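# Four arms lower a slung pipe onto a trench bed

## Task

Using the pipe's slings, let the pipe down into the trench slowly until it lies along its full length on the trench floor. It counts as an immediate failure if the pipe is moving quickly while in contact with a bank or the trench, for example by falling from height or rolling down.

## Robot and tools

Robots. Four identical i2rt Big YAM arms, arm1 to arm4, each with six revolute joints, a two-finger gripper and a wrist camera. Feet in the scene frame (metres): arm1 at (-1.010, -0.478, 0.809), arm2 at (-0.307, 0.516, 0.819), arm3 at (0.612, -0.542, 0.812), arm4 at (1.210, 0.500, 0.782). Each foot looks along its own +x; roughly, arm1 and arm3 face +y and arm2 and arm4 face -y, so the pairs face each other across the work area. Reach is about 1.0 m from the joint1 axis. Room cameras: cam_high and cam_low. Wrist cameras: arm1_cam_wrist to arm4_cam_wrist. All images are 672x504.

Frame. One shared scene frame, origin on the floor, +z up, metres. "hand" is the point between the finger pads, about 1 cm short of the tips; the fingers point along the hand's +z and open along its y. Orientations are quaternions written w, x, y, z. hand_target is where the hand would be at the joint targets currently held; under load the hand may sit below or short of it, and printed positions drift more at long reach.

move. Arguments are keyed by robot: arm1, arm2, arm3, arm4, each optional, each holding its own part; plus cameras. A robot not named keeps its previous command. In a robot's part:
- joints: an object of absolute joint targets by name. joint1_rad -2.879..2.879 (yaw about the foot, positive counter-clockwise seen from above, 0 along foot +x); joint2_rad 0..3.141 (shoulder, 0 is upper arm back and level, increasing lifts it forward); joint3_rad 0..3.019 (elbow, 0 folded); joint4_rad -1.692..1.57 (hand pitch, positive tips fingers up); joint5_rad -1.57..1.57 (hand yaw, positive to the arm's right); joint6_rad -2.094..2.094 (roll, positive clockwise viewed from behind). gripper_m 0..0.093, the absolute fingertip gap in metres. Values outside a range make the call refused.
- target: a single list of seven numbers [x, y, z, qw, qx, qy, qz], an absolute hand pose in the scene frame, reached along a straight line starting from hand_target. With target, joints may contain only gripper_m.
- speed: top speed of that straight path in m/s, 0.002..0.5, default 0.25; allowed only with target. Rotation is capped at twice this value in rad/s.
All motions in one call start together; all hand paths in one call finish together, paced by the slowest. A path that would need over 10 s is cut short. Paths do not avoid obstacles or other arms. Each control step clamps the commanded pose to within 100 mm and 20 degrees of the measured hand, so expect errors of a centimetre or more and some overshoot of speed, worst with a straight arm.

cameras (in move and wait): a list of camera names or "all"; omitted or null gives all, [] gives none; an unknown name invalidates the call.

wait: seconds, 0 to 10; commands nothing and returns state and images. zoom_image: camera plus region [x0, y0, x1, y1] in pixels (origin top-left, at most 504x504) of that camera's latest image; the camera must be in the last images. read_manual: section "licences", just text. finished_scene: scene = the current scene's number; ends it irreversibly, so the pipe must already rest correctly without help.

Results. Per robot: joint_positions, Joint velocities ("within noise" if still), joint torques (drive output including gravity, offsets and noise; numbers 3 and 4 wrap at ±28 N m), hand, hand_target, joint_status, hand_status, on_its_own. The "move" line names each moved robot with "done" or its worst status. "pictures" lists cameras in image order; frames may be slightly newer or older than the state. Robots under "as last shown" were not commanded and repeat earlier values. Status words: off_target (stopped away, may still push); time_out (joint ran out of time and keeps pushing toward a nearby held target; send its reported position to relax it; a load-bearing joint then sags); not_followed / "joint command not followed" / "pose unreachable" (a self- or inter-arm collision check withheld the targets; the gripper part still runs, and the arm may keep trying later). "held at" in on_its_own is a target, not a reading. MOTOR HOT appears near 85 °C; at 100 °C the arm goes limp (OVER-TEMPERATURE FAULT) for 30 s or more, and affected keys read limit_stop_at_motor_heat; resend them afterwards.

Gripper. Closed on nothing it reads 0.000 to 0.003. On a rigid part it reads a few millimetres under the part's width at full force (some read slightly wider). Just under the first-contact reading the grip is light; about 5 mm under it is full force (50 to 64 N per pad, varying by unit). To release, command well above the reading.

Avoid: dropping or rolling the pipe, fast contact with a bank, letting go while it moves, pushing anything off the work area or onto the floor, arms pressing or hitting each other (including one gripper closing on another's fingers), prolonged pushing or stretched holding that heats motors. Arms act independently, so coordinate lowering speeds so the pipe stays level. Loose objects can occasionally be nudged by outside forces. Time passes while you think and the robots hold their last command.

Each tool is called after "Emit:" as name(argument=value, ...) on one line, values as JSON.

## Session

Emit:
move(arm1={"joints": {"joint1_rad": -1.665, "joint2_rad": 1.789, "joint3_rad": 0.782, "joint4_rad": -0.717, "joint5_rad": -0.503, "joint6_rad": -1.883, "gripper_m": 0.093}}, arm2={"joints": {"joint1_rad": -1.073, "joint2_rad": 1.794, "joint3_rad": 0.737, "joint4_rad": -0.274, "joint5_rad": -0.469, "joint6_rad": -1.077, "gripper_m": 0.093}}, arm3={"joints": {"joint1_rad": -1.873, "joint2_rad": 1.588, "joint3_rad": 0.447, "joint4_rad": -0.508, "joint5_rad": -0.518, "joint6_rad": -1.73, "gripper_m": 0.093}}, arm4={"joints": {"joint1_rad": -1.25, "joint2_rad": 1.677, "joint3_rad": 0.724, "joint4_rad": -0.403, "joint5_rad": -0.482, "joint6_rad": -1.131, "gripper_m": 0.093}})

Scene clock: 1.80 s.
Joint torques (N m): arm1=[0.26 -12.28 4.67 0.59 -0.55 -0.09] | arm2=[-0.56 -13.16 5.87 0.64 -0.58 0.06] | arm3=[1.03 -9.23 3.55 0.17 -0.75 -0.06] | arm4=[0.26 -10.99 5.45 1.13 -0.38 -0.01]
Heat: arm1: hottest joint2_rad 30 °C; arm2: hottest gripper 29 °C; arm3: hottest joint2_rad 28 °C; arm4: hottest joint5_rad 29 °C.
move: arm1 done; arm2 done; arm3 done; arm4 done
Joint velocities: within noise
arm1.joint_positions: joint1_rad=-1.669 joint2_rad=+1.778 joint3_rad=+0.784 joint4_rad=-0.727 joint5_rad=-0.501 joint6_rad=-1.873 gripper_m=+0.09310
arm1.joint_status: all done
arm1.hand: x=-0.6590 y=-0.4926 z=+0.7588 quat_wxyz=(-0.185, +0.681, -0.687, -0.173) (m; scene frame)
arm1.hand_target: x=-0.6600 y=-0.4908 z=+0.7545 quat_wxyz=(-0.185, +0.685, -0.682, -0.175) (m; scene frame)
arm1.hand_status: not commanded
arm2.joint_positions: joint1_rad=-1.073 joint2_rad=+1.798 joint3_rad=+0.736 joint4_rad=-0.291 joint5_rad=-0.467 joint6_rad=-1.070 gripper_m=+0.09307
arm2.joint_status: all done
arm2.hand: x=-0.6447 y=+0.2725 z=+0.7527 quat_wxyz=(-0.191, -0.687, -0.678, +0.178) (m; scene frame)
arm2.hand_target: x=-0.6493 y=+0.2701 z=+0.7556 quat_wxyz=(-0.187, -0.681, -0.682, +0.190) (m; scene frame)
arm2.hand_status: not commanded
arm3.joint_positions: joint1_rad=-1.871 joint2_rad=+1.585 joint3_rad=+0.443 joint4_rad=-0.517 joint5_rad=-0.514 joint6_rad=-1.722 gripper_m=+0.09310
arm3.joint_status: all done
arm3.hand: x=+0.8556 y=-0.4900 z=+0.7513 quat_wxyz=(-0.182, +0.680, -0.684, -0.189) (m; scene frame)
arm3.hand_target: x=+0.8594 y=-0.4905 z=+0.7514 quat_wxyz=(-0.188, +0.683, -0.682, -0.185) (m; scene frame)
arm3.hand_status: not commanded
arm4.joint_positions: joint1_rad=-1.250 joint2_rad=+1.681 joint3_rad=+0.717 joint4_rad=-0.420 joint5_rad=-0.479 joint6_rad=-1.118 gripper_m=+0.09312
arm4.joint_status: all done
arm4.hand: x=+0.8777 y=+0.2794 z=+0.7440 quat_wxyz=(-0.191, -0.691, -0.676, +0.168) (m; scene frame)
arm4.hand_target: x=+0.8701 y=+0.2758 z=+0.7485 quat_wxyz=(-0.185, -0.683, -0.682, +0.183) (m; scene frame)
arm4.hand_status: not commanded
pictures: arm1_cam_wrist, arm2_cam_wrist, arm3_cam_wrist, arm4_cam_wrist, cam_high, cam_low

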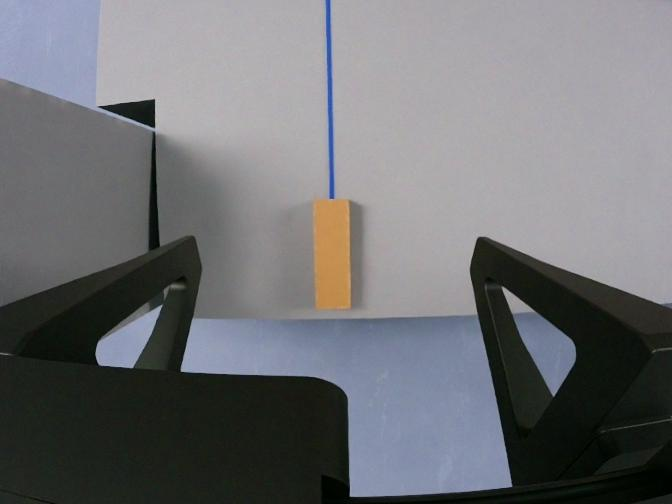

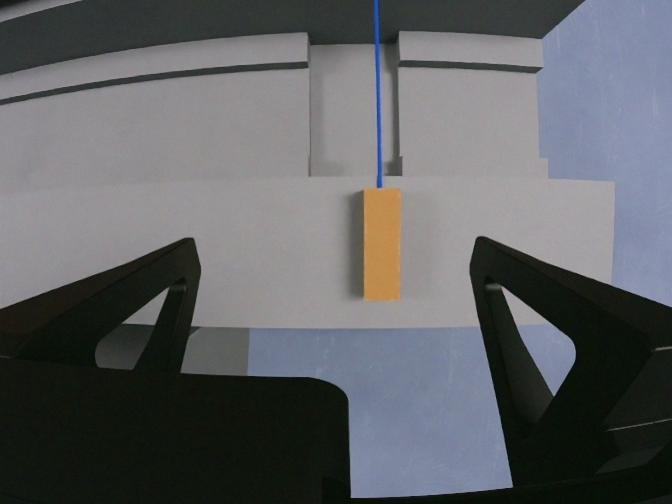

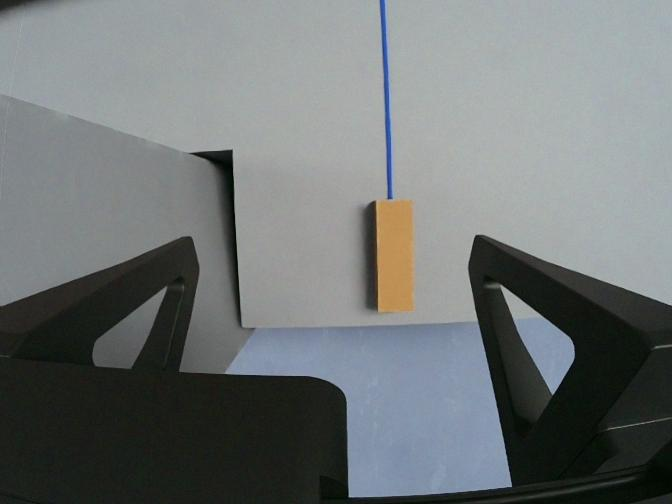

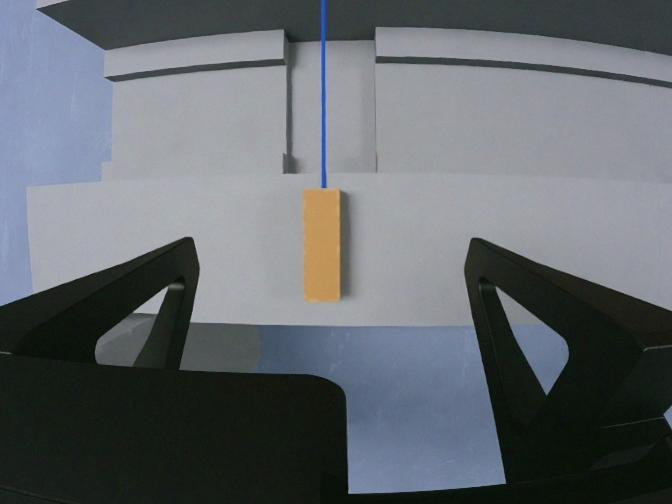

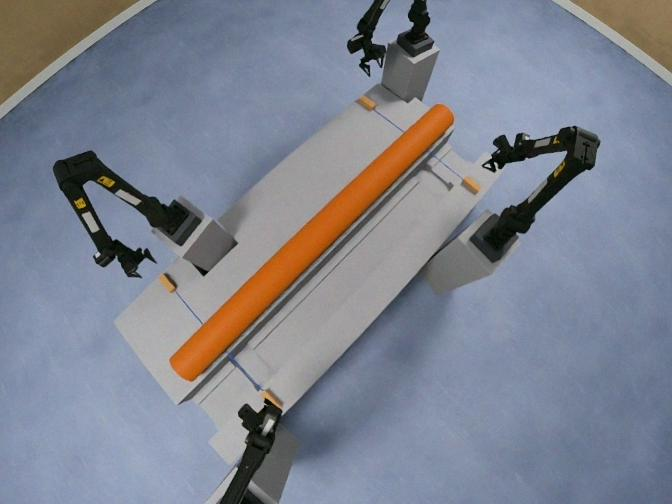

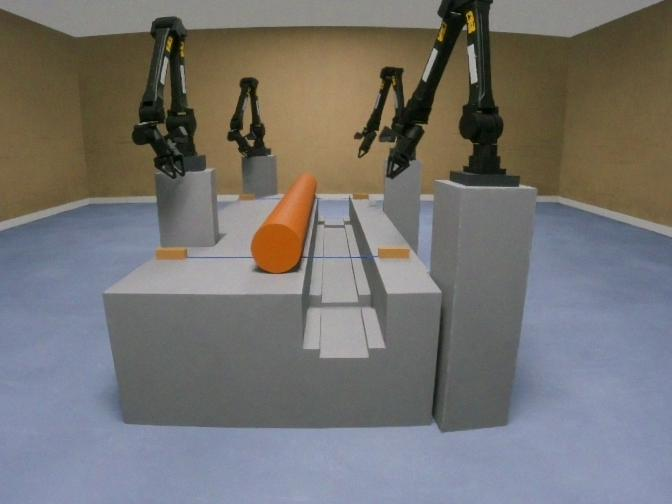

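Emit:
move(arm1={"target": [-0.656, -0.481, 0.463, -0.183, 0.683, -0.683, -0.183]}, arm2={"target": [-0.694, 0.249, 0.470, -0.183, -0.683, -0.683, 0.183]}, arm3={"target": [0.912, -0.480, 0.467, -0.183, 0.683, -0.683, -0.183]}, arm4={"target": [0.896, 0.253, 0.471, -0.183, -0.683, -0.683, 0.183]}, cameras=["arm1_cam_wrist", "arm2_cam_wrist", "arm3_cam_wrist", "arm4_cam_wrist"])

Scene clock: 7.87 s.
Joint torques (N m): arm1=[0.67 -16.15 0.08 0.79 -0.51 0.1] | arm2=[-0.79 -18.61 2.17 0.5 -0.45 0.08] | arm3=[2.14 -17.26 -1.63 0.24 -0.49 0.09] | arm4=[0.97 -15.15 -0.01 1.18 -0.2 0.3]
Heat: arm1: hottest joint2_rad 30 °C; arm2: hottest gripper 29 °C; arm3: hottest joint2_rad 29 °C; arm4: hottest joint5_rad 29 °C.
move: arm1 done; arm2 off_target; arm3 done; arm4 off_target
Joint velocities: within noise
arm1.joint_positions: joint1_rad=-1.642 joint2_rad=+2.631 joint3_rad=+1.032 joint4_rad=-0.129 joint5_rad=-0.510 joint6_rad=-1.858 gripper_m=+0.09310
arm1.joint_status: not commanded
arm1.hand: x=-0.6559 y=-0.4843 z=+0.4669 quat_wxyz=(-0.183, +0.683, -0.683, -0.183) (m; scene frame)
arm1.hand_target: x=-0.6561 y=-0.4810 z=+0.4631 quat_wxyz=(-0.183, +0.683, -0.683, -0.183) (m; scene frame)
arm1.hand_status: done (0.005 m and 0.0 deg from the pose sent, 0.296 m and 1.2 deg at the start)
arm2.joint_positions: joint1_rad=-1.074 joint2_rad=+2.657 joint3_rad=+1.125 joint4_rad=+0.156 joint5_rad=-0.458 joint6_rad=-1.081 gripper_m=+0.09306
arm2.joint_status: not commanded
arm2.hand: x=-0.6818 y=+0.2527 z=+0.4659 quat_wxyz=(-0.189, -0.687, -0.681, +0.168) (m; scene frame)
arm2.hand_target: x=-0.6940 y=+0.2491 z=+0.4701 quat_wxyz=(-0.183, -0.683, -0.683, +0.183) (m; scene frame)
arm2.hand_status: off_target (0.013 m and 1.9 deg from the pose sent, 0.288 m and 1.2 deg at the start)
arm3.joint_positions: joint1_rad=-1.829 joint2_rad=+2.648 joint3_rad=+0.858 joint4_rad=+0.162 joint5_rad=-0.514 joint6_rad=-1.674 gripper_m=+0.09310
arm3.joint_status: not commanded
arm3.hand: x=+0.9112 y=-0.4823 z=+0.4672 quat_wxyz=(-0.183, +0.682, -0.684, -0.185) (m; scene frame)
arm3.hand_target: x=+0.9120 y=-0.4800 z=+0.4670 quat_wxyz=(-0.183, +0.683, -0.683, -0.183) (m; scene frame)
arm3.hand_status: done (0.002 m and 0.3 deg from the pose sent, 0.290 m and 0.7 deg at the start)
arm4.joint_positions: joint1_rad=-1.173 joint2_rad=+2.547 joint3_rad=+0.861 joint4_rad=+0.342 joint5_rad=-0.459 joint6_rad=-1.052 gripper_m=+0.09312
arm4.joint_status: not commanded
arm4.hand: x=+0.9042 y=+0.2610 z=+0.4657 quat_wxyz=(-0.187, -0.685, -0.683, +0.170) (m; scene frame)
arm4.hand_target: x=+0.8960 y=+0.2529 z=+0.4712 quat_wxyz=(-0.183, -0.683, -0.683, +0.183) (m; scene frame)
arm4.hand_status: off_target (0.013 m and 1.5 deg from the pose sent, 0.275 m and 2.3 deg at the start)
pictures: arm1_cam_wrist, arm2_cam_wrist, arm3_cam_wrist, arm4_cam_wrist

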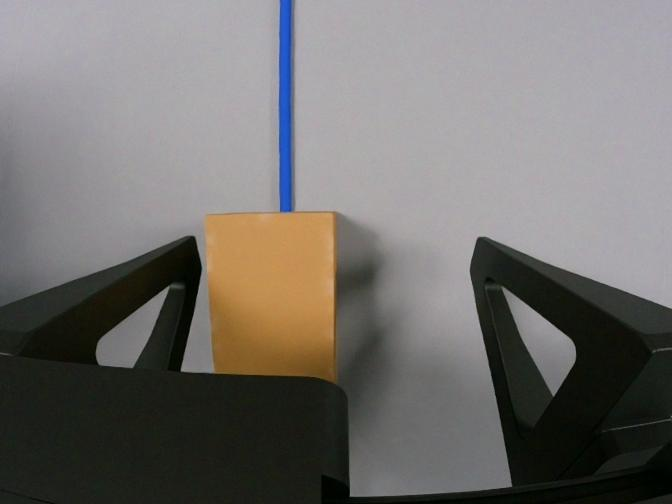

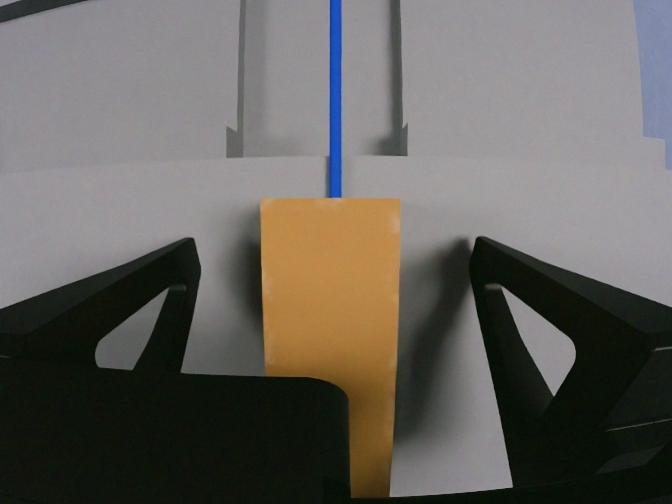

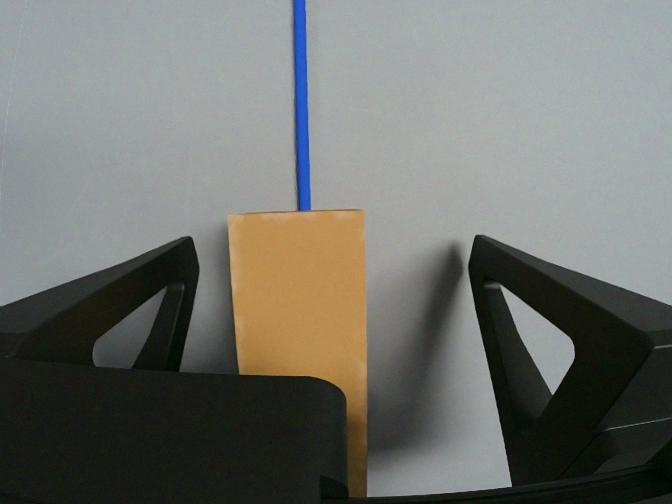

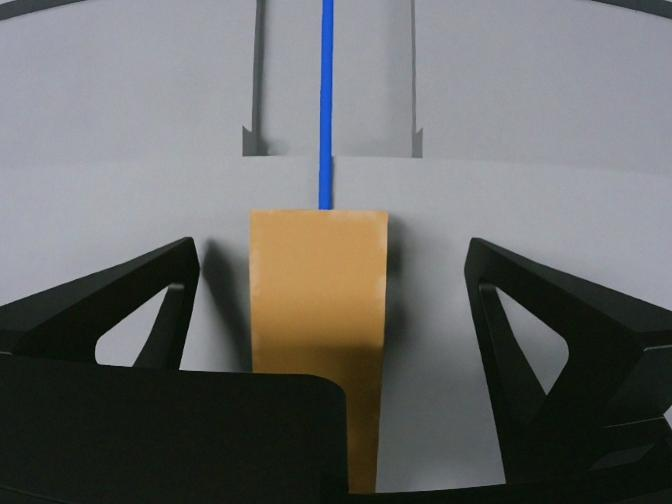

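Emit:
move(arm1={"target": [-0.671, -0.481, 0.464, -0.183, 0.683, -0.683, -0.183], "joints": {"gripper_m": 0.015}}, arm2={"joints": {"gripper_m": 0.015}}, arm3={"joints": {"gripper_m": 0.015}}, arm4={"joints": {"gripper_m": 0.015}}, cameras=["arm1_cam_wrist"])

Emit:
move(arm1={"target": [-0.669, -0.282, 0.70, -0.183, 0.683, -0.683, -0.183]}, arm2={"target": [-0.696, 0.034, 0.70, -0.183, -0.683, -0.683, 0.183]}, arm3={"target": [0.912, -0.282, 0.70, -0.183, 0.683, -0.683, -0.183]}, arm4={"target": [0.890, 0.034, 0.70, -0.183, -0.683, -0.683, 0.183]}, cameras=["cam_low", "cam_high"])

Scene clock: 15.07 s.
Joint torques (N m): arm1=[-0.5 -16.03 -0.85 0.59 -0.37 -0.04] | arm2=[-0.85 -18.49 2.06 0.47 -0.47 0.08] | arm3=[1.9 -17.14 -1.58 0.27 -0.47 0.09] | arm4=[0.97 -15.21 -0.01 1.17 -0.19 0.3]
Heat: arm1: hottest joint2_rad 31 °C; arm2: hottest joint2_rad 29 °C; arm3: hottest joint2_rad 29 °C; arm4: hottest joint5_rad 29 °C.
move: arm1 off_target; arm2 off_target; arm3 off_target; arm4 off_target
Joint velocities: within noise
arm1.joint_positions: joint1_rad=-1.642 joint2_rad=+2.631 joint3_rad=+1.005 joint4_rad=-0.098 joint5_rad=-0.511 joint6_rad=-1.857 gripper_m=+0.03426
arm1.joint_status: gripper_m off_target (ended at +0.03428, target +0.01500)
arm1.hand: x=-0.6652 y=-0.4818 z=+0.4672 quat_wxyz=(-0.184, +0.683, -0.683, -0.181) (m; scene frame)
arm1.hand_target: x=-0.6709 y=-0.4810 z=+0.4641 quat_wxyz=(-0.183, +0.683, -0.683, -0.183) (m; scene frame)
arm1.hand_status: done (0.007 m and 0.2 deg from the pose sent, 0.016 m and 0.0 deg at the start)
arm2.joint_positions: joint1_rad=-1.074 joint2_rad=+2.655 joint3_rad=+1.127 joint4_rad=+0.157 joint5_rad=-0.457 joint6_rad=-1.081 gripper_m=+0.03449
arm2.joint_status: gripper_m off_target (ended at +0.03452, target +0.01500)
arm2.hand: x=-0.6834 y=+0.2520 z=+0.4666 quat_wxyz=(-0.188, -0.686, -0.682, +0.170) (m; scene frame)
arm2.hand_target: x=-0.6941 y=+0.2490 z=+0.4703 quat_wxyz=(-0.183, -0.683, -0.683, +0.183) (m; scene frame)
arm2.hand_status: not commanded
arm3.joint_positions: joint1_rad=-1.828 joint2_rad=+2.648 joint3_rad=+0.858 joint4_rad=+0.162 joint5_rad=-0.514 joint6_rad=-1.672 gripper_m=+0.03497
arm3.joint_status: gripper_m off_target (ended at +0.03500, target +0.01500)
arm3.hand: x=+0.9112 y=-0.4822 z=+0.4673 quat_wxyz=(-0.183, +0.681, -0.684, -0.185) (m; scene frame)
arm3.hand_target: x=+0.9120 y=-0.4800 z=+0.4670 quat_wxyz=(-0.183, +0.683, -0.683, -0.183) (m; scene frame)
arm3.hand_status: not commanded
arm4.joint_positions: joint1_rad=-1.173 joint2_rad=+2.547 joint3_rad=+0.861 joint4_rad=+0.343 joint5_rad=-0.459 joint6_rad=-1.051 gripper_m=+0.03513
arm4.joint_status: gripper_m off_target (ended at +0.03515, target +0.01500)
arm4.hand: x=+0.9039 y=+0.2608 z=+0.4659 quat_wxyz=(-0.187, -0.686, -0.683, +0.171) (m; scene frame)
arm4.hand_target: x=+0.8960 y=+0.2529 z=+0.4711 quat_wxyz=(-0.183, -0.683, -0.683, +0.183) (m; scene frame)
arm4.hand_status: not commanded
pictures: arm1_cam_wrist

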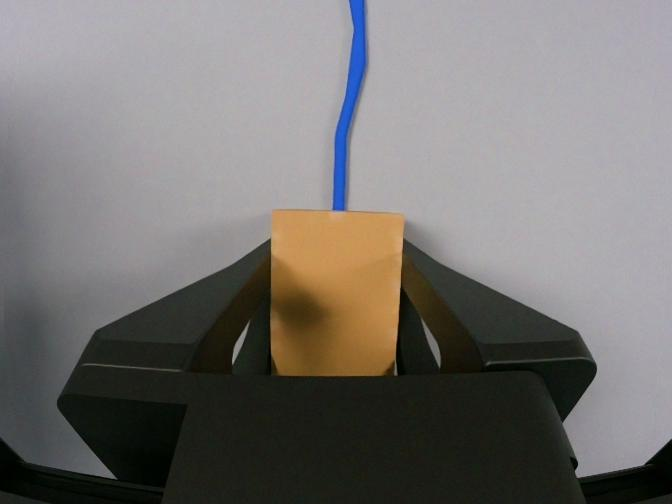

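Scene clock: 17.20 s.
Joint torques (N m): arm1=[-0.56 -13.98 3.64 0.43 -0.34 0.09] | arm2=[-0.5 -20.48 9.59 -0.2 -0.36 0.22] | arm3=[1.03 -15.15 4.14 0.23 -0.4 0.11] | arm4=[0.38 -17.32 7.34 0.47 -0.09 0.32]
Heat: arm1: hottest joint2_rad 31 °C; arm2: hottest joint2_rad 29 °C; arm3: hottest joint2_rad 29 °C; arm4: hottest joint5_rad 29 °C.
move: arm1 done; arm2 off_target; arm3 done; arm4 off_target
Joint velocities: within noise
arm1.joint_positions: joint1_rad=-1.078 joint2_rad=+1.904 joint3_rad=+0.700 joint4_rad=-0.188 joint5_rad=-0.510 joint6_rad=-1.221 gripper_m=+0.03426
arm1.joint_status: not commanded
arm1.hand: x=-0.6670 y=-0.2800 z=+0.7009 quat_wxyz=(-0.189, +0.688, -0.677, -0.180) (m; scene frame)
arm1.hand_target: x=-0.6689 y=-0.2820 z=+0.7001 quat_wxyz=(-0.183, +0.683, -0.683, -0.183) (m; scene frame)
arm1.hand_status: done (0.003 m and 1.2 deg from the pose sent, 0.307 m and 0.2 deg at the start)
arm2.joint_positions: joint1_rad=-0.715 joint2_rad=+2.205 joint3_rad=+1.240 joint4_rad=-0.255 joint5_rad=-0.348 joint6_rad=-0.715 gripper_m=+0.03450
arm2.joint_status: not commanded
arm2.hand: x=-0.6859 y=+0.0452 z=+0.6884 quat_wxyz=(-0.182, -0.684, -0.685, +0.172) (m; scene frame)
arm2.hand_target: x=-0.6956 y=+0.0343 z=+0.7003 quat_wxyz=(-0.183, -0.683, -0.683, +0.183) (m; scene frame)
arm2.hand_status: off_target (0.019 m and 1.3 deg from the pose sent, 0.320 m and 1.7 deg at the start)
arm3.joint_positions: joint1_rad=-1.205 joint2_rad=+1.897 joint3_rad=+0.628 joint4_rad=-0.040 joint5_rad=-0.442 joint6_rad=-0.988 gripper_m=+0.03497
arm3.joint_status: not commanded
arm3.hand: x=+0.9035 y=-0.2853 z=+0.6967 quat_wxyz=(-0.178, +0.686, -0.680, -0.185) (m; scene frame)
arm3.hand_target: x=+0.9120 y=-0.2820 z=+0.7001 quat_wxyz=(-0.183, +0.683, -0.683, -0.183) (m; scene frame)
arm3.hand_status: done (0.010 m and 0.8 deg from the pose sent, 0.307 m and 0.4 deg at the start)
arm4.joint_positions: joint1_rad=-0.765 joint2_rad=+2.020 joint3_rad=+1.027 joint4_rad=-0.196 joint5_rad=-0.325 joint6_rad=-0.645 gripper_m=+0.03513
arm4.joint_status: not commanded
arm4.hand: x=+0.9014 y=+0.0479 z=+0.6840 quat_wxyz=(-0.181, -0.683, -0.688, +0.167) (m; scene frame)
arm4.hand_target: x=+0.8904 y=+0.0344 z=+0.7003 quat_wxyz=(-0.183, -0.683, -0.683, +0.183) (m; scene frame)
arm4.hand_status: off_target (0.024 m and 1.9 deg from the pose sent, 0.326 m and 1.5 deg at the start)
pictures: cam_high, cam_low

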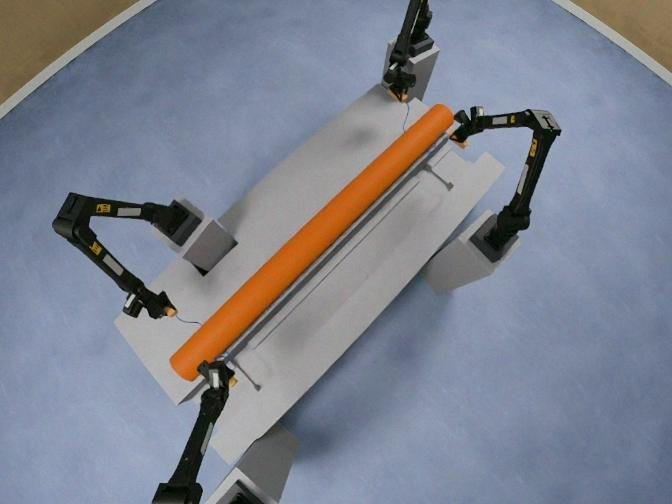

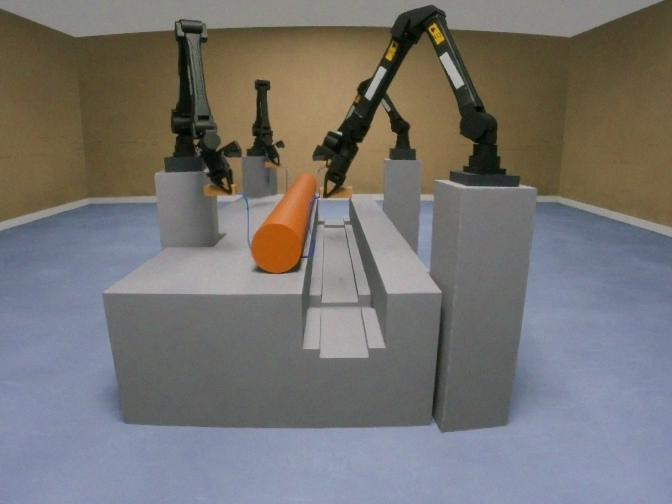

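Emit:
move(arm1={"target": [-0.669, -0.278, 0.87, -0.183, 0.683, -0.683, -0.183], "speed": 0.11}, arm2={"target": [-0.696, 0.029, 0.90, -0.183, -0.683, -0.683, 0.183], "speed": 0.11}, arm3={"target": [0.912, -0.278, 0.87, -0.183, 0.683, -0.683, -0.183], "speed": 0.11}, arm4={"target": [0.890, 0.029, 0.90, -0.183, -0.683, -0.683, 0.183], "speed": 0.11}, cameras=["cam_low"])

Emit:
move(arm1={"target": [-0.669, -0.036, 0.89, -0.183, 0.683, -0.683, -0.183], "speed": 0.13}, arm2={"target": [-0.696, 0.264, 0.89, -0.183, -0.683, -0.683, 0.183], "speed": 0.13}, arm3={"target": [0.912, -0.036, 0.89, -0.183, 0.683, -0.683, -0.183], "speed": 0.13}, arm4={"target": [0.890, 0.264, 0.89, -0.183, -0.683, -0.683, 0.183], "speed": 0.13}, cameras=["cam_low", "cam_high"])

Scene clock: 23.70 s.
Joint torques (N m): arm1=[-0.79 -16.62 11.74 -0.36 -1.4 -0.02] | arm2=[-0.62 -30.56 11.52 -0.59 -1.47 0.1] | arm3=[0.85 -19.25 10.8 -0.32 -1.43 -0.01] | arm4=[0.44 -25.35 11.18 -0.03 -0.95 0.19]
Heat: arm1: hottest joint2_rad 31 °C; arm2: hottest joint2_rad 30 °C; arm3: hottest joint2_rad 30 °C; arm4: hottest joint5_rad 30 °C.
move: arm1 off_target; arm2 off_target; arm3 off_target; arm4 off_target
Joint velocities: within noise
arm1.joint_positions: joint1_rad=-1.067 joint2_rad=+1.533 joint3_rad=+0.714 joint4_rad=-0.702 joint5_rad=-0.485 joint6_rad=-1.206 gripper_m=+0.03426
arm1.joint_status: not commanded
arm1.hand: x=-0.7067 y=-0.2914 z=+0.8181 quat_wxyz=(-0.126, +0.679, -0.695, -0.199) (m; scene frame)
arm1.hand_target: x=-0.6719 y=-0.2788 z=+0.8686 quat_wxyz=(-0.183, +0.684, -0.683, -0.182) (m; scene frame)
arm1.hand_status: off_target (0.066 m and 7.0 deg from the pose sent, 0.169 m and 1.2 deg at the start)
arm2.joint_positions: joint1_rad=-0.708 joint2_rad=+2.016 joint3_rad=+1.206 joint4_rad=-0.540 joint5_rad=-0.320 joint6_rad=-0.701 gripper_m=+0.03450
arm2.joint_status: not commanded
arm2.hand: x=-0.6595 y=+0.0744 z=+0.7627 quat_wxyz=(-0.169, -0.704, -0.682, +0.107) (m; scene frame)
arm2.hand_target: x=-0.6809 y=+0.0468 z=+0.8511 quat_wxyz=(-0.183, -0.682, -0.684, +0.183) (m; scene frame)
arm2.hand_status: off_target (0.149 m and 9.1 deg from the pose sent, 0.212 m and 1.3 deg at the start; pose on its path clipped on 42 of 78 steps)
arm3.joint_positions: joint1_rad=-1.190 joint2_rad=+1.497 joint3_rad=+0.664 joint4_rad=-0.594 joint5_rad=-0.415 joint6_rad=-0.965 gripper_m=+0.03497
arm3.joint_status: not commanded
arm3.hand: x=+0.8769 y=-0.3010 z=+0.8167 quat_wxyz=(-0.116, +0.680, -0.699, -0.189) (m; scene frame)
arm3.hand_target: x=+0.9092 y=-0.2795 z=+0.8688 quat_wxyz=(-0.183, +0.684, -0.682, -0.183) (m; scene frame)
arm3.hand_status: off_target (0.068 m and 7.9 deg from the pose sent, 0.174 m and 0.8 deg at the start)
arm4.joint_positions: joint1_rad=-0.761 joint2_rad=+1.790 joint3_rad=+1.027 joint4_rad=-0.563 joint5_rad=-0.300 joint6_rad=-0.632 gripper_m=+0.03501
arm4.joint_status: not commanded
arm4.hand: x=+0.9253 y=+0.0803 z=+0.7720 quat_wxyz=(-0.164, -0.703, -0.685, +0.101) (m; scene frame)
arm4.hand_target: x=+0.9041 y=+0.0484 z=+0.8592 quat_wxyz=(-0.183, -0.682, -0.684, +0.183) (m; scene frame)
arm4.hand_status: off_target (0.142 m and 9.9 deg from the pose sent, 0.217 m and 1.9 deg at the start; pose on its path clipped on 43 of 78 steps)
pictures: cam_low

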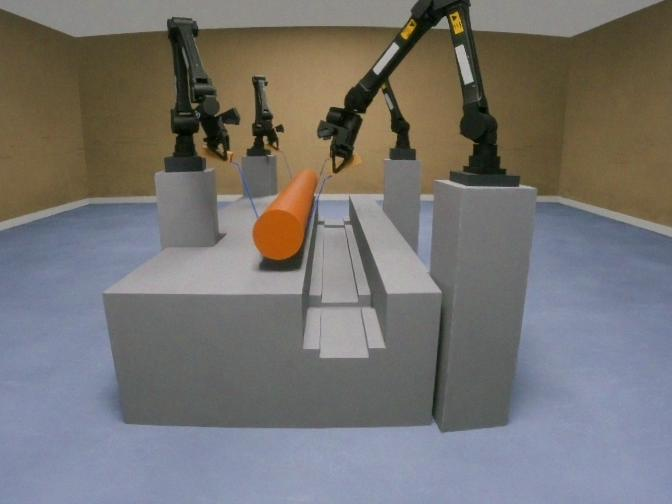

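Scene clock: 27.20 s.
Joint torques (N m): arm1=[-1.55 -21.36 13.87 1.17 -1.18 -0.02] | arm2=[-2.14 -22.48 11 -0.91 -1.89 -0.06] | arm3=[0.32 -27.99 12.56 0.61 -1.12 0.03] | arm4=[-0.67 -17.26 9.74 -0.16 -1.52 -0.11]
Heat: arm1: hottest joint2_rad 31 °C; arm2: hottest joint2_rad 31 °C; arm3: hottest joint2_rad 30 °C; arm4: hottest joint5_rad 30 °C.
move: arm1 off_target; arm2 off_target; arm3 off_target; arm4 off_target
Joint velocities: within noise
arm1.joint_positions: joint1_rad=-0.582 joint2_rad=+1.755 joint3_rad=+1.044 joint4_rad=-0.634 joint5_rad=-0.350 joint6_rad=-0.697 gripper_m=+0.03426
arm1.joint_status: not commanded
arm1.hand: x=-0.7085 y=-0.0752 z=+0.8211 quat_wxyz=(-0.103, +0.686, -0.700, -0.171) (m; scene frame)
arm1.hand_target: x=-0.6736 y=-0.0413 z=+0.8919 quat_wxyz=(-0.183, +0.684, -0.682, -0.182) (m; scene frame)
arm1.hand_status: off_target (0.089 m and 9.5 deg from the pose sent, 0.268 m and 7.0 deg at the start)
arm2.joint_positions: joint1_rad=-1.076 joint2_rad=+1.687 joint3_rad=+0.932 joint4_rad=-0.716 joint5_rad=-0.427 joint6_rad=-1.092 gripper_m=+0.03450
arm2.joint_status: not commanded
arm2.hand: x=-0.6715 y=+0.2696 z=+0.8320 quat_wxyz=(-0.190, -0.697, -0.681, +0.121) (m; scene frame)
arm2.hand_target: x=-0.6942 y=+0.2645 z=+0.8874 quat_wxyz=(-0.182, -0.683, -0.684, +0.183) (m; scene frame)
arm2.hand_status: off_target (0.063 m and 7.3 deg from the pose sent, 0.231 m and 9.1 deg at the start)
arm3.joint_positions: joint1_rad=-0.775 joint2_rad=+1.837 joint3_rad=+1.114 joint4_rad=-0.592 joint5_rad=-0.273 joint6_rad=-0.556 gripper_m=+0.03497
arm3.joint_status: not commanded
arm3.hand: x=+0.8799 y=-0.0784 z=+0.8105 quat_wxyz=(-0.101, +0.688, -0.700, -0.160) (m; scene frame)
arm3.hand_target: x=+0.9082 y=-0.0419 z=+0.8911 quat_wxyz=(-0.183, +0.684, -0.683, -0.183) (m; scene frame)
arm3.hand_status: off_target (0.096 m and 10.0 deg from the pose sent, 0.277 m and 7.9 deg at the start; pose on its path clipped on 6 of 105 steps)
arm4.joint_positions: joint1_rad=-1.176 joint2_rad=+1.431 joint3_rad=+0.781 joint4_rad=-0.799 joint5_rad=-0.428 joint6_rad=-1.050 gripper_m=+0.03501
arm4.joint_status: not commanded
arm4.hand: x=+0.9109 y=+0.2726 z=+0.8364 quat_wxyz=(-0.188, -0.701, -0.678, +0.118) (m; scene frame)
arm4.hand_target: x=+0.8916 y=+0.2645 z=+0.8874 quat_wxyz=(-0.182, -0.683, -0.684, +0.183) (m; scene frame)
arm4.hand_status: off_target (0.058 m and 7.8 deg from the pose sent, 0.221 m and 9.9 deg at the start)
pictures: cam_high, cam_low

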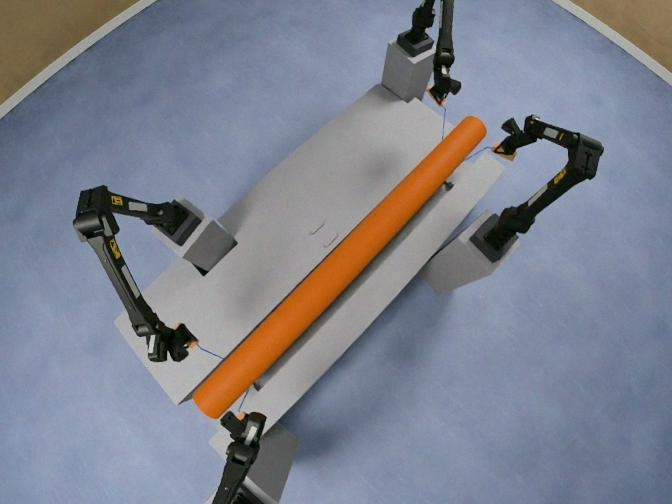

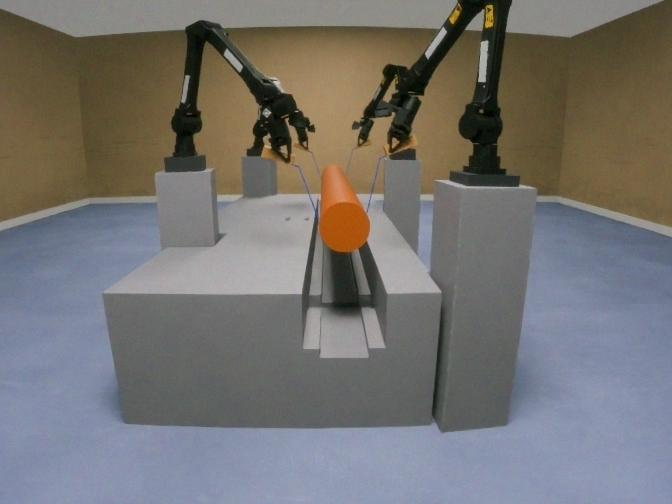

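Centered; lower it.

Emit:
move(arm1={"target": [-0.669, -0.036, 0.66, -0.183, 0.683, -0.683, -0.183], "speed": 0.14}, arm2={"target": [-0.696, 0.265, 0.66, -0.183, -0.683, -0.683, 0.183], "speed": 0.14}, arm3={"target": [0.912, -0.036, 0.66, -0.183, 0.683, -0.683, -0.183], "speed": 0.14}, arm4={"target": [0.890, 0.265, 0.66, -0.183, -0.683, -0.683, 0.183], "speed": 0.14}, cameras=["cam_low"])

Emit:
move(arm1={"target": [-0.669, -0.045, 0.53, -0.183, 0.683, -0.683, -0.183], "speed": 0.075}, arm2={"target": [-0.696, 0.263, 0.53, -0.183, -0.683, -0.683, 0.183], "speed": 0.075}, arm3={"target": [0.912, -0.045, 0.53, -0.183, 0.683, -0.683, -0.183], "speed": 0.075}, arm4={"target": [0.890, 0.263, 0.53, -0.183, -0.683, -0.683, 0.183], "speed": 0.075}, cameras=["cam_low"])

Emit:
move(arm1={"target": [-0.669, -0.09, 0.456, -0.183, 0.683, -0.683, -0.183], "speed": 0.1}, arm2={"target": [-0.696, 0.263, 0.449, -0.183, -0.683, -0.683, 0.183], "speed": 0.1}, arm3={"target": [0.912, -0.09, 0.457, -0.183, 0.683, -0.683, -0.183], "speed": 0.1}, arm4={"target": [0.890, 0.263, 0.446, -0.183, -0.683, -0.683, 0.183], "speed": 0.1}, cameras=["cam_low"])

Scene clock: 35.10 s.
Joint torques (N m): arm1=[-0.38 -24.18 6.12 1.62 -1.22 0.03] | arm2=[-2.61 -22.24 5.15 0.05 -1.79 -0.04] | arm3=[0.26 -29.57 6.02 1.37 -1.17 0.01] | arm4=[-1.32 -18.08 3.19 0.91 -1.49 -0.09]
Heat: arm1: hottest joint3_rad 33 °C; arm2: hottest joint2_rad 31 °C; arm3: hottest joint2_rad 31 °C; arm4: hottest joint5_rad 32 °C.
move: arm1 off_target; arm2 off_target; arm3 off_target; arm4 off_target
Joint velocities: within noise
arm1.joint_positions: joint1_rad=-0.581 joint2_rad=+2.226 joint3_rad=+1.028 joint4_rad=-0.097 joint5_rad=-0.347 joint6_rad=-0.690 gripper_m=+0.03426
arm1.joint_status: not commanded
arm1.hand: x=-0.6988 y=-0.0700 z=+0.6164 quat_wxyz=(-0.127, +0.685, -0.697, -0.171) (m; scene frame)
arm1.hand_target: x=-0.6703 y=-0.0378 z=+0.6605 quat_wxyz=(-0.183, +0.683, -0.683, -0.183) (m; scene frame)
arm1.hand_status: off_target (0.063 m and 6.8 deg from the pose sent, 0.170 m and 9.5 deg at the start)
arm2.joint_positions: joint1_rad=-1.081 joint2_rad=+2.193 joint3_rad=+0.869 joint4_rad=-0.136 joint5_rad=-0.431 joint6_rad=-1.105 gripper_m=+0.03450
arm2.joint_status: not commanded
arm2.hand: x=-0.6564 y=+0.2749 z=+0.6236 quat_wxyz=(-0.189, -0.693, -0.684, +0.128) (m; scene frame)
arm2.hand_target: x=-0.6948 y=+0.2660 z=+0.6592 quat_wxyz=(-0.182, -0.683, -0.684, +0.183) (m; scene frame)
arm2.hand_status: off_target (0.055 m and 6.4 deg from the pose sent, 0.174 m and 7.3 deg at the start)
arm3.joint_positions: joint1_rad=-0.775 joint2_rad=+2.284 joint3_rad=+1.097 joint4_rad=-0.087 joint5_rad=-0.273 joint6_rad=-0.556 gripper_m=+0.03497
arm3.joint_status: not commanded
arm3.hand: x=+0.8808 y=-0.0763 z=+0.6065 quat_wxyz=(-0.121, +0.688, -0.696, -0.164) (m; scene frame)
arm3.hand_target: x=+0.9107 y=-0.0384 z=+0.6604 quat_wxyz=(-0.183, +0.684, -0.683, -0.183) (m; scene frame)
arm3.hand_status: off_target (0.074 m and 7.6 deg from the pose sent, 0.160 m and 10.0 deg at the start)
arm4.joint_positions: joint1_rad=-1.176 joint2_rad=+1.998 joint3_rad=+0.651 joint4_rad=-0.082 joint5_rad=-0.430 joint6_rad=-1.059 gripper_m=+0.03500
arm4.joint_status: not commanded
arm4.hand: x=+0.9213 y=+0.2763 z=+0.6281 quat_wxyz=(-0.185, -0.696, -0.682, +0.129) (m; scene frame)
arm4.hand_target: x=+0.8909 y=+0.2657 z=+0.6586 quat_wxyz=(-0.182, -0.683, -0.684, +0.183) (m; scene frame)
arm4.hand_status: off_target (0.046 m and 6.4 deg from the pose sent, 0.178 m and 7.8 deg at the start)
pictures: cam_low

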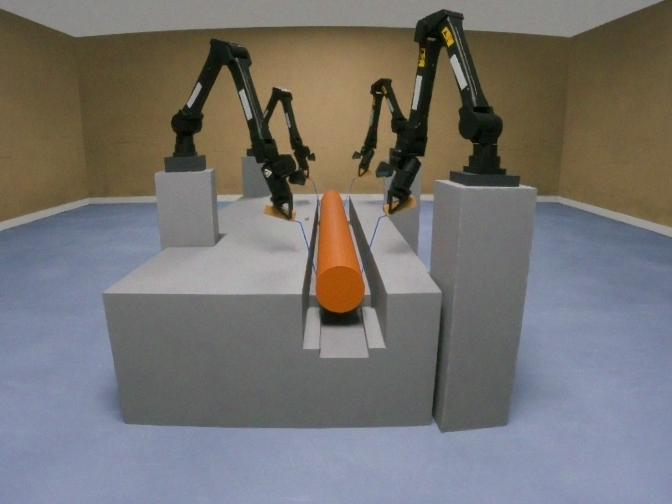

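Scene clock: 37.47 s.
Joint torques (N m): arm1=[-0.91 -17.9 4.38 1.81 -0.4 -0.07] | arm2=[-1.49 -17.67 2.95 0.57 -0.63 0.06] | arm3=[0.38 -23.12 4.22 1.32 -0.55 -0.07] | arm4=[-0.44 -13.92 1.09 1.21 -0.42 0.01]
Heat: arm1: hottest joint3_rad 33 °C; arm2: hottest joint2_rad 32 °C; arm3: hottest joint2_rad 31 °C; arm4: hottest joint5_rad 32 °C.
move: arm1 done; arm2 off_target; arm3 off_target; arm4 off_target
Joint velocities: within noise
arm1.joint_positions: joint1_rad=-0.586 joint2_rad=+2.462 joint3_rad=+1.146 joint4_rad=+0.126 joint5_rad=-0.368 joint6_rad=-0.690 gripper_m=+0.03426
arm1.joint_status: not commanded
arm1.hand: x=-0.6757 y=-0.0465 z=+0.5379 quat_wxyz=(-0.177, +0.684, -0.683, -0.182) (m; scene frame)
arm1.hand_target: x=-0.6691 y=-0.0453 z=+0.5303 quat_wxyz=(-0.183, +0.683, -0.683, -0.183) (m; scene frame)
arm1.hand_status: done (0.010 m and 0.7 deg from the pose sent, 0.095 m and 6.8 deg at the start)
arm2.joint_positions: joint1_rad=-1.096 joint2_rad=+2.487 joint3_rad=+1.014 joint4_rad=+0.080 joint5_rad=-0.460 joint6_rad=-1.112 gripper_m=+0.03450
arm2.joint_status: not commanded
arm2.hand: x=-0.6810 y=+0.2642 z=+0.5268 quat_wxyz=(-0.189, -0.686, -0.683, +0.165) (m; scene frame)
arm2.hand_target: x=-0.6957 y=+0.2632 z=+0.5302 quat_wxyz=(-0.183, -0.683, -0.683, +0.183) (m; scene frame)
arm2.hand_status: off_target (0.015 m and 2.2 deg from the pose sent, 0.102 m and 6.4 deg at the start)
arm3.joint_positions: joint1_rad=-0.786 joint2_rad=+2.513 joint3_rad=+1.216 joint4_rad=+0.126 joint5_rad=-0.292 joint6_rad=-0.557 gripper_m=+0.03497
arm3.joint_status: not commanded
arm3.hand: x=+0.9012 y=-0.0525 z=+0.5280 quat_wxyz=(-0.169, +0.684, -0.686, -0.180) (m; scene frame)
arm3.hand_target: x=+0.9119 y=-0.0452 z=+0.5303 quat_wxyz=(-0.183, +0.683, -0.683, -0.183) (m; scene frame)
arm3.hand_status: off_target (0.013 m and 1.7 deg from the pose sent, 0.088 m and 7.7 deg at the start)
arm4.joint_positions: joint1_rad=-1.186 joint2_rad=+2.357 joint3_rad=+0.769 joint4_rad=+0.227 joint5_rad=-0.460 joint6_rad=-1.061 gripper_m=+0.03500
arm4.joint_status: not commanded
arm4.hand: x=+0.9030 y=+0.2656 z=+0.5262 quat_wxyz=(-0.188, -0.688, -0.681, +0.165) (m; scene frame)
arm4.hand_target: x=+0.8901 y=+0.2631 z=+0.5301 quat_wxyz=(-0.183, -0.683, -0.683, +0.183) (m; scene frame)
arm4.hand_status: off_target (0.014 m and 2.3 deg from the pose sent, 0.104 m and 6.4 deg at the start)
pictures: cam_low

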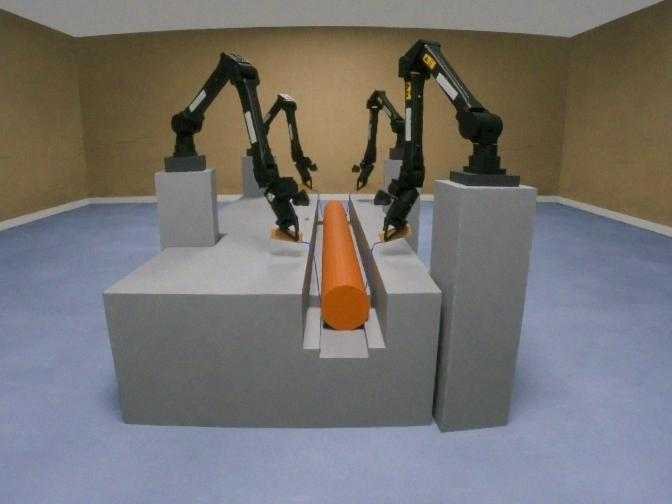

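Scene clock: 38.90 s.
Joint torques (N m): arm1=[-1.26 -15.5 3.49 1.7 0.26 -0.1] | arm2=[-0.44 -13.16 5.63 1.18 0.8 0.16] | arm3=[0.26 -19.49 3.66 1.47 0.04 0] | arm4=[0.38 -9.76 2.78 1.26 0.86 0.13]
Heat: arm1: hottest joint3_rad 33 °C; arm2: hottest joint2_rad 32 °C; arm3: hottest joint2_rad 31 °C; arm4: hottest joint5_rad 31 °C.
move: arm1 off_target; arm2 off_target; arm3 off_target; arm4 off_target
Joint velocities: within noise
arm1.joint_positions: joint1_rad=-0.649 joint2_rad=+2.614 joint3_rad=+1.168 joint4_rad=+0.247 joint5_rad=-0.409 joint6_rad=-0.754 gripper_m=+0.03426
arm1.joint_status: not commanded
arm1.hand: x=-0.6725 y=-0.0825 z=+0.4773 quat_wxyz=(-0.184, +0.685, -0.679, -0.191) (m; scene frame)
arm1.hand_target: x=-0.6698 y=-0.0906 z=+0.4571 quat_wxyz=(-0.183, +0.683, -0.683, -0.183) (m; scene frame)
arm1.hand_status: off_target (0.023 m and 1.0 deg from the pose sent, 0.093 m and 0.7 deg at the start)
arm2.joint_positions: joint1_rad=-1.112 joint2_rad=+2.649 joint3_rad=+1.111 joint4_rad=+0.147 joint5_rad=-0.495 joint6_rad=-1.126 gripper_m=+0.03450
arm2.joint_status: not commanded
arm2.hand: x=-0.6821 y=+0.2648 z=+0.4706 quat_wxyz=(-0.202, -0.682, -0.681, +0.175) (m; scene frame)
arm2.hand_target: x=-0.6951 y=+0.2637 z=+0.4509 quat_wxyz=(-0.183, -0.683, -0.683, +0.183) (m; scene frame)
arm2.hand_status: off_target (0.026 m and 2.4 deg from the pose sent, 0.079 m and 2.1 deg at the start)
arm3.joint_positions: joint1_rad=-0.840 joint2_rad=+2.646 joint3_rad=+1.221 joint4_rad=+0.263 joint5_rad=-0.329 joint6_rad=-0.616 gripper_m=+0.03497
arm3.joint_status: not commanded
arm3.hand: x=+0.9055 y=-0.0856 z=+0.4731 quat_wxyz=(-0.180, +0.686, -0.679, -0.189) (m; scene frame)
arm3.hand_target: x=+0.9115 y=-0.0906 z=+0.4576 quat_wxyz=(-0.183, +0.683, -0.683, -0.183) (m; scene frame)
arm3.hand_status: off_target (0.018 m and 1.0 deg from the pose sent, 0.081 m and 1.7 deg at the start)
arm4.joint_positions: joint1_rad=-1.197 joint2_rad=+2.557 joint3_rad=+0.870 joint4_rad=+0.346 joint5_rad=-0.496 joint6_rad=-1.072 gripper_m=+0.03500
arm4.joint_status: not commanded
arm4.hand: x=+0.8998 y=+0.2628 z=+0.4653 quat_wxyz=(-0.199, -0.682, -0.680, +0.181) (m; scene frame)
arm4.hand_target: x=+0.8907 y=+0.2635 z=+0.4473 quat_wxyz=(-0.183, -0.683, -0.683, +0.183) (m; scene frame)
arm4.hand_status: off_target (0.022 m and 1.9 deg from the pose sent, 0.081 m and 2.3 deg at the start)
pictures: cam_low

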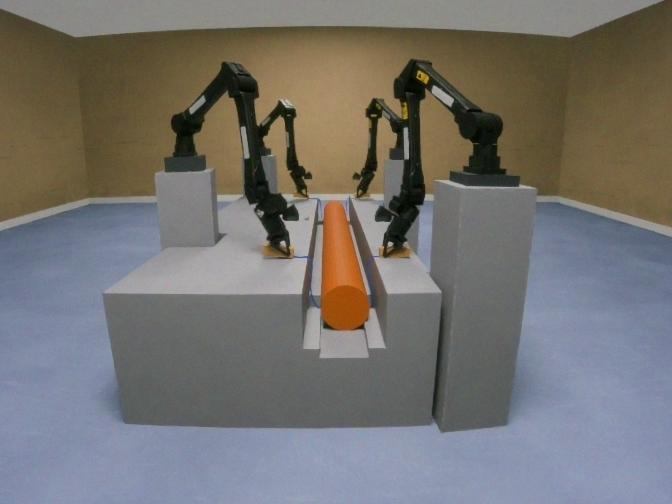

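Emit:
move(arm1={"target": [-0.671, -0.087, 0.480, -0.183, 0.683, -0.683, -0.183], "joints": {"gripper_m": 0.07}}, arm2={"target": [-0.689, 0.262, 0.478, -0.183, -0.683, -0.683, 0.183], "joints": {"gripper_m": 0.07}}, arm3={"target": [0.910, -0.088, 0.480, -0.183, 0.683, -0.683, -0.183], "joints": {"gripper_m": 0.07}}, arm4={"target": [0.899, 0.266, 0.477, -0.183, -0.683, -0.683, 0.183], "joints": {"gripper_m": 0.07}}, cameras=["cam_low", "cam_high"])

Scene clock: 43.33 s.
Joint torques (N m): arm1=[-0.5 -20.78 1.43 0.99 -0.23 -0.01] | arm2=[0.15 -19.37 0.73 0.5 -0.43 0.21] | arm3=[0.91 -24.7 1.69 0.55 -0.25 0.07] | arm4=[0.21 -15.91 -1.05 0.96 -0.18 0.21]
Heat: arm1: hottest joint2_rad 32 °C; arm2: hottest joint2_rad 31 °C; arm3: hottest joint2_rad 31 °C; arm4: hottest joint5_rad 31 °C.
move: arm1 done; arm2 off_target; arm3 off_target; arm4 off_target
Joint velocities: within noise
arm1.joint_positions: joint1_rad=-0.650 joint2_rad=+2.620 joint3_rad=+1.160 joint4_rad=+0.250 joint5_rad=-0.396 joint6_rad=-0.755 gripper_m=+0.06992
arm1.joint_status: all done
arm1.hand: x=-0.6755 y=-0.0889 z=+0.4729 quat_wxyz=(-0.179, +0.685, -0.682, -0.185) (m; scene frame)
arm1.hand_target: x=-0.6711 y=-0.0870 z=+0.4799 quat_wxyz=(-0.183, +0.683, -0.683, -0.183) (m; scene frame)
arm1.hand_status: done (0.009 m and 0.6 deg from the pose sent, 0.005 m and 1.0 deg at the start)
arm2.joint_positions: joint1_rad=-1.110 joint2_rad=+2.645 joint3_rad=+1.100 joint4_rad=+0.160 joint5_rad=-0.464 joint6_rad=-1.118 gripper_m=+0.06996
arm2.joint_status: all done
arm2.hand: x=-0.6822 y=+0.2691 z=+0.4698 quat_wxyz=(-0.188, -0.687, -0.681, +0.172) (m; scene frame)
arm2.hand_target: x=-0.6889 y=+0.2621 z=+0.4780 quat_wxyz=(-0.183, -0.683, -0.683, +0.183) (m; scene frame)
arm2.hand_status: off_target (0.013 m and 1.5 deg from the pose sent, 0.011 m and 2.4 deg at the start)
arm3.joint_positions: joint1_rad=-0.841 joint2_rad=+2.650 joint3_rad=+1.208 joint4_rad=+0.265 joint5_rad=-0.320 joint6_rad=-0.618 gripper_m=+0.06991
arm3.joint_status: all done
arm3.hand: x=+0.9013 y=-0.0938 z=+0.4685 quat_wxyz=(-0.174, +0.686, -0.682, -0.184) (m; scene frame)
arm3.hand_target: x=+0.9099 y=-0.0881 z=+0.4798 quat_wxyz=(-0.183, +0.683, -0.683, -0.183) (m; scene frame)
arm3.hand_status: off_target (0.015 m and 1.1 deg from the pose sent, 0.009 m and 1.0 deg at the start)
arm4.joint_positions: joint1_rad=-1.192 joint2_rad=+2.542 joint3_rad=+0.845 joint4_rad=+0.346 joint5_rad=-0.467 joint6_rad=-1.076 gripper_m=+0.06990
arm4.joint_status: all done
arm4.hand: x=+0.9060 y=+0.2684 z=+0.4685 quat_wxyz=(-0.188, -0.683, -0.684, +0.172) (m; scene frame)
arm4.hand_target: x=+0.8990 y=+0.2660 z=+0.4768 quat_wxyz=(-0.183, -0.683, -0.683, +0.183) (m; scene frame)
arm4.hand_status: off_target (0.011 m and 1.3 deg from the pose sent, 0.012 m and 1.9 deg at the start)
pictures: cam_high, cam_low

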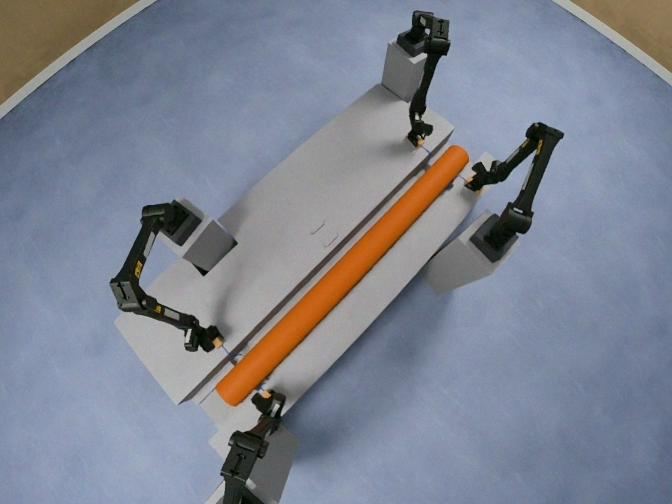

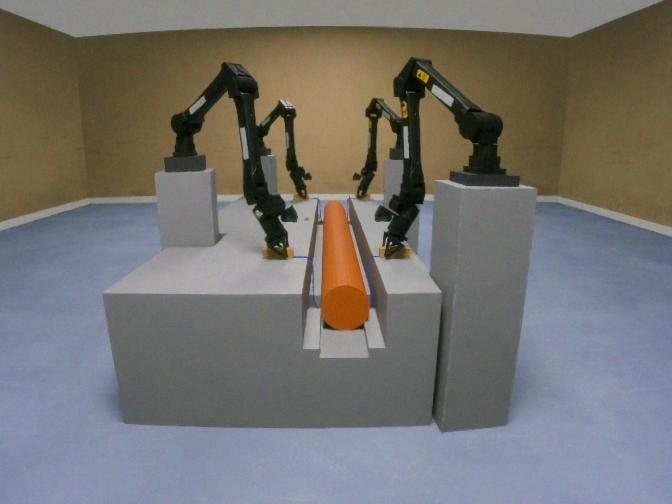

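Emit:
finished_scene(scene=3)

The scene is finished: the task was done.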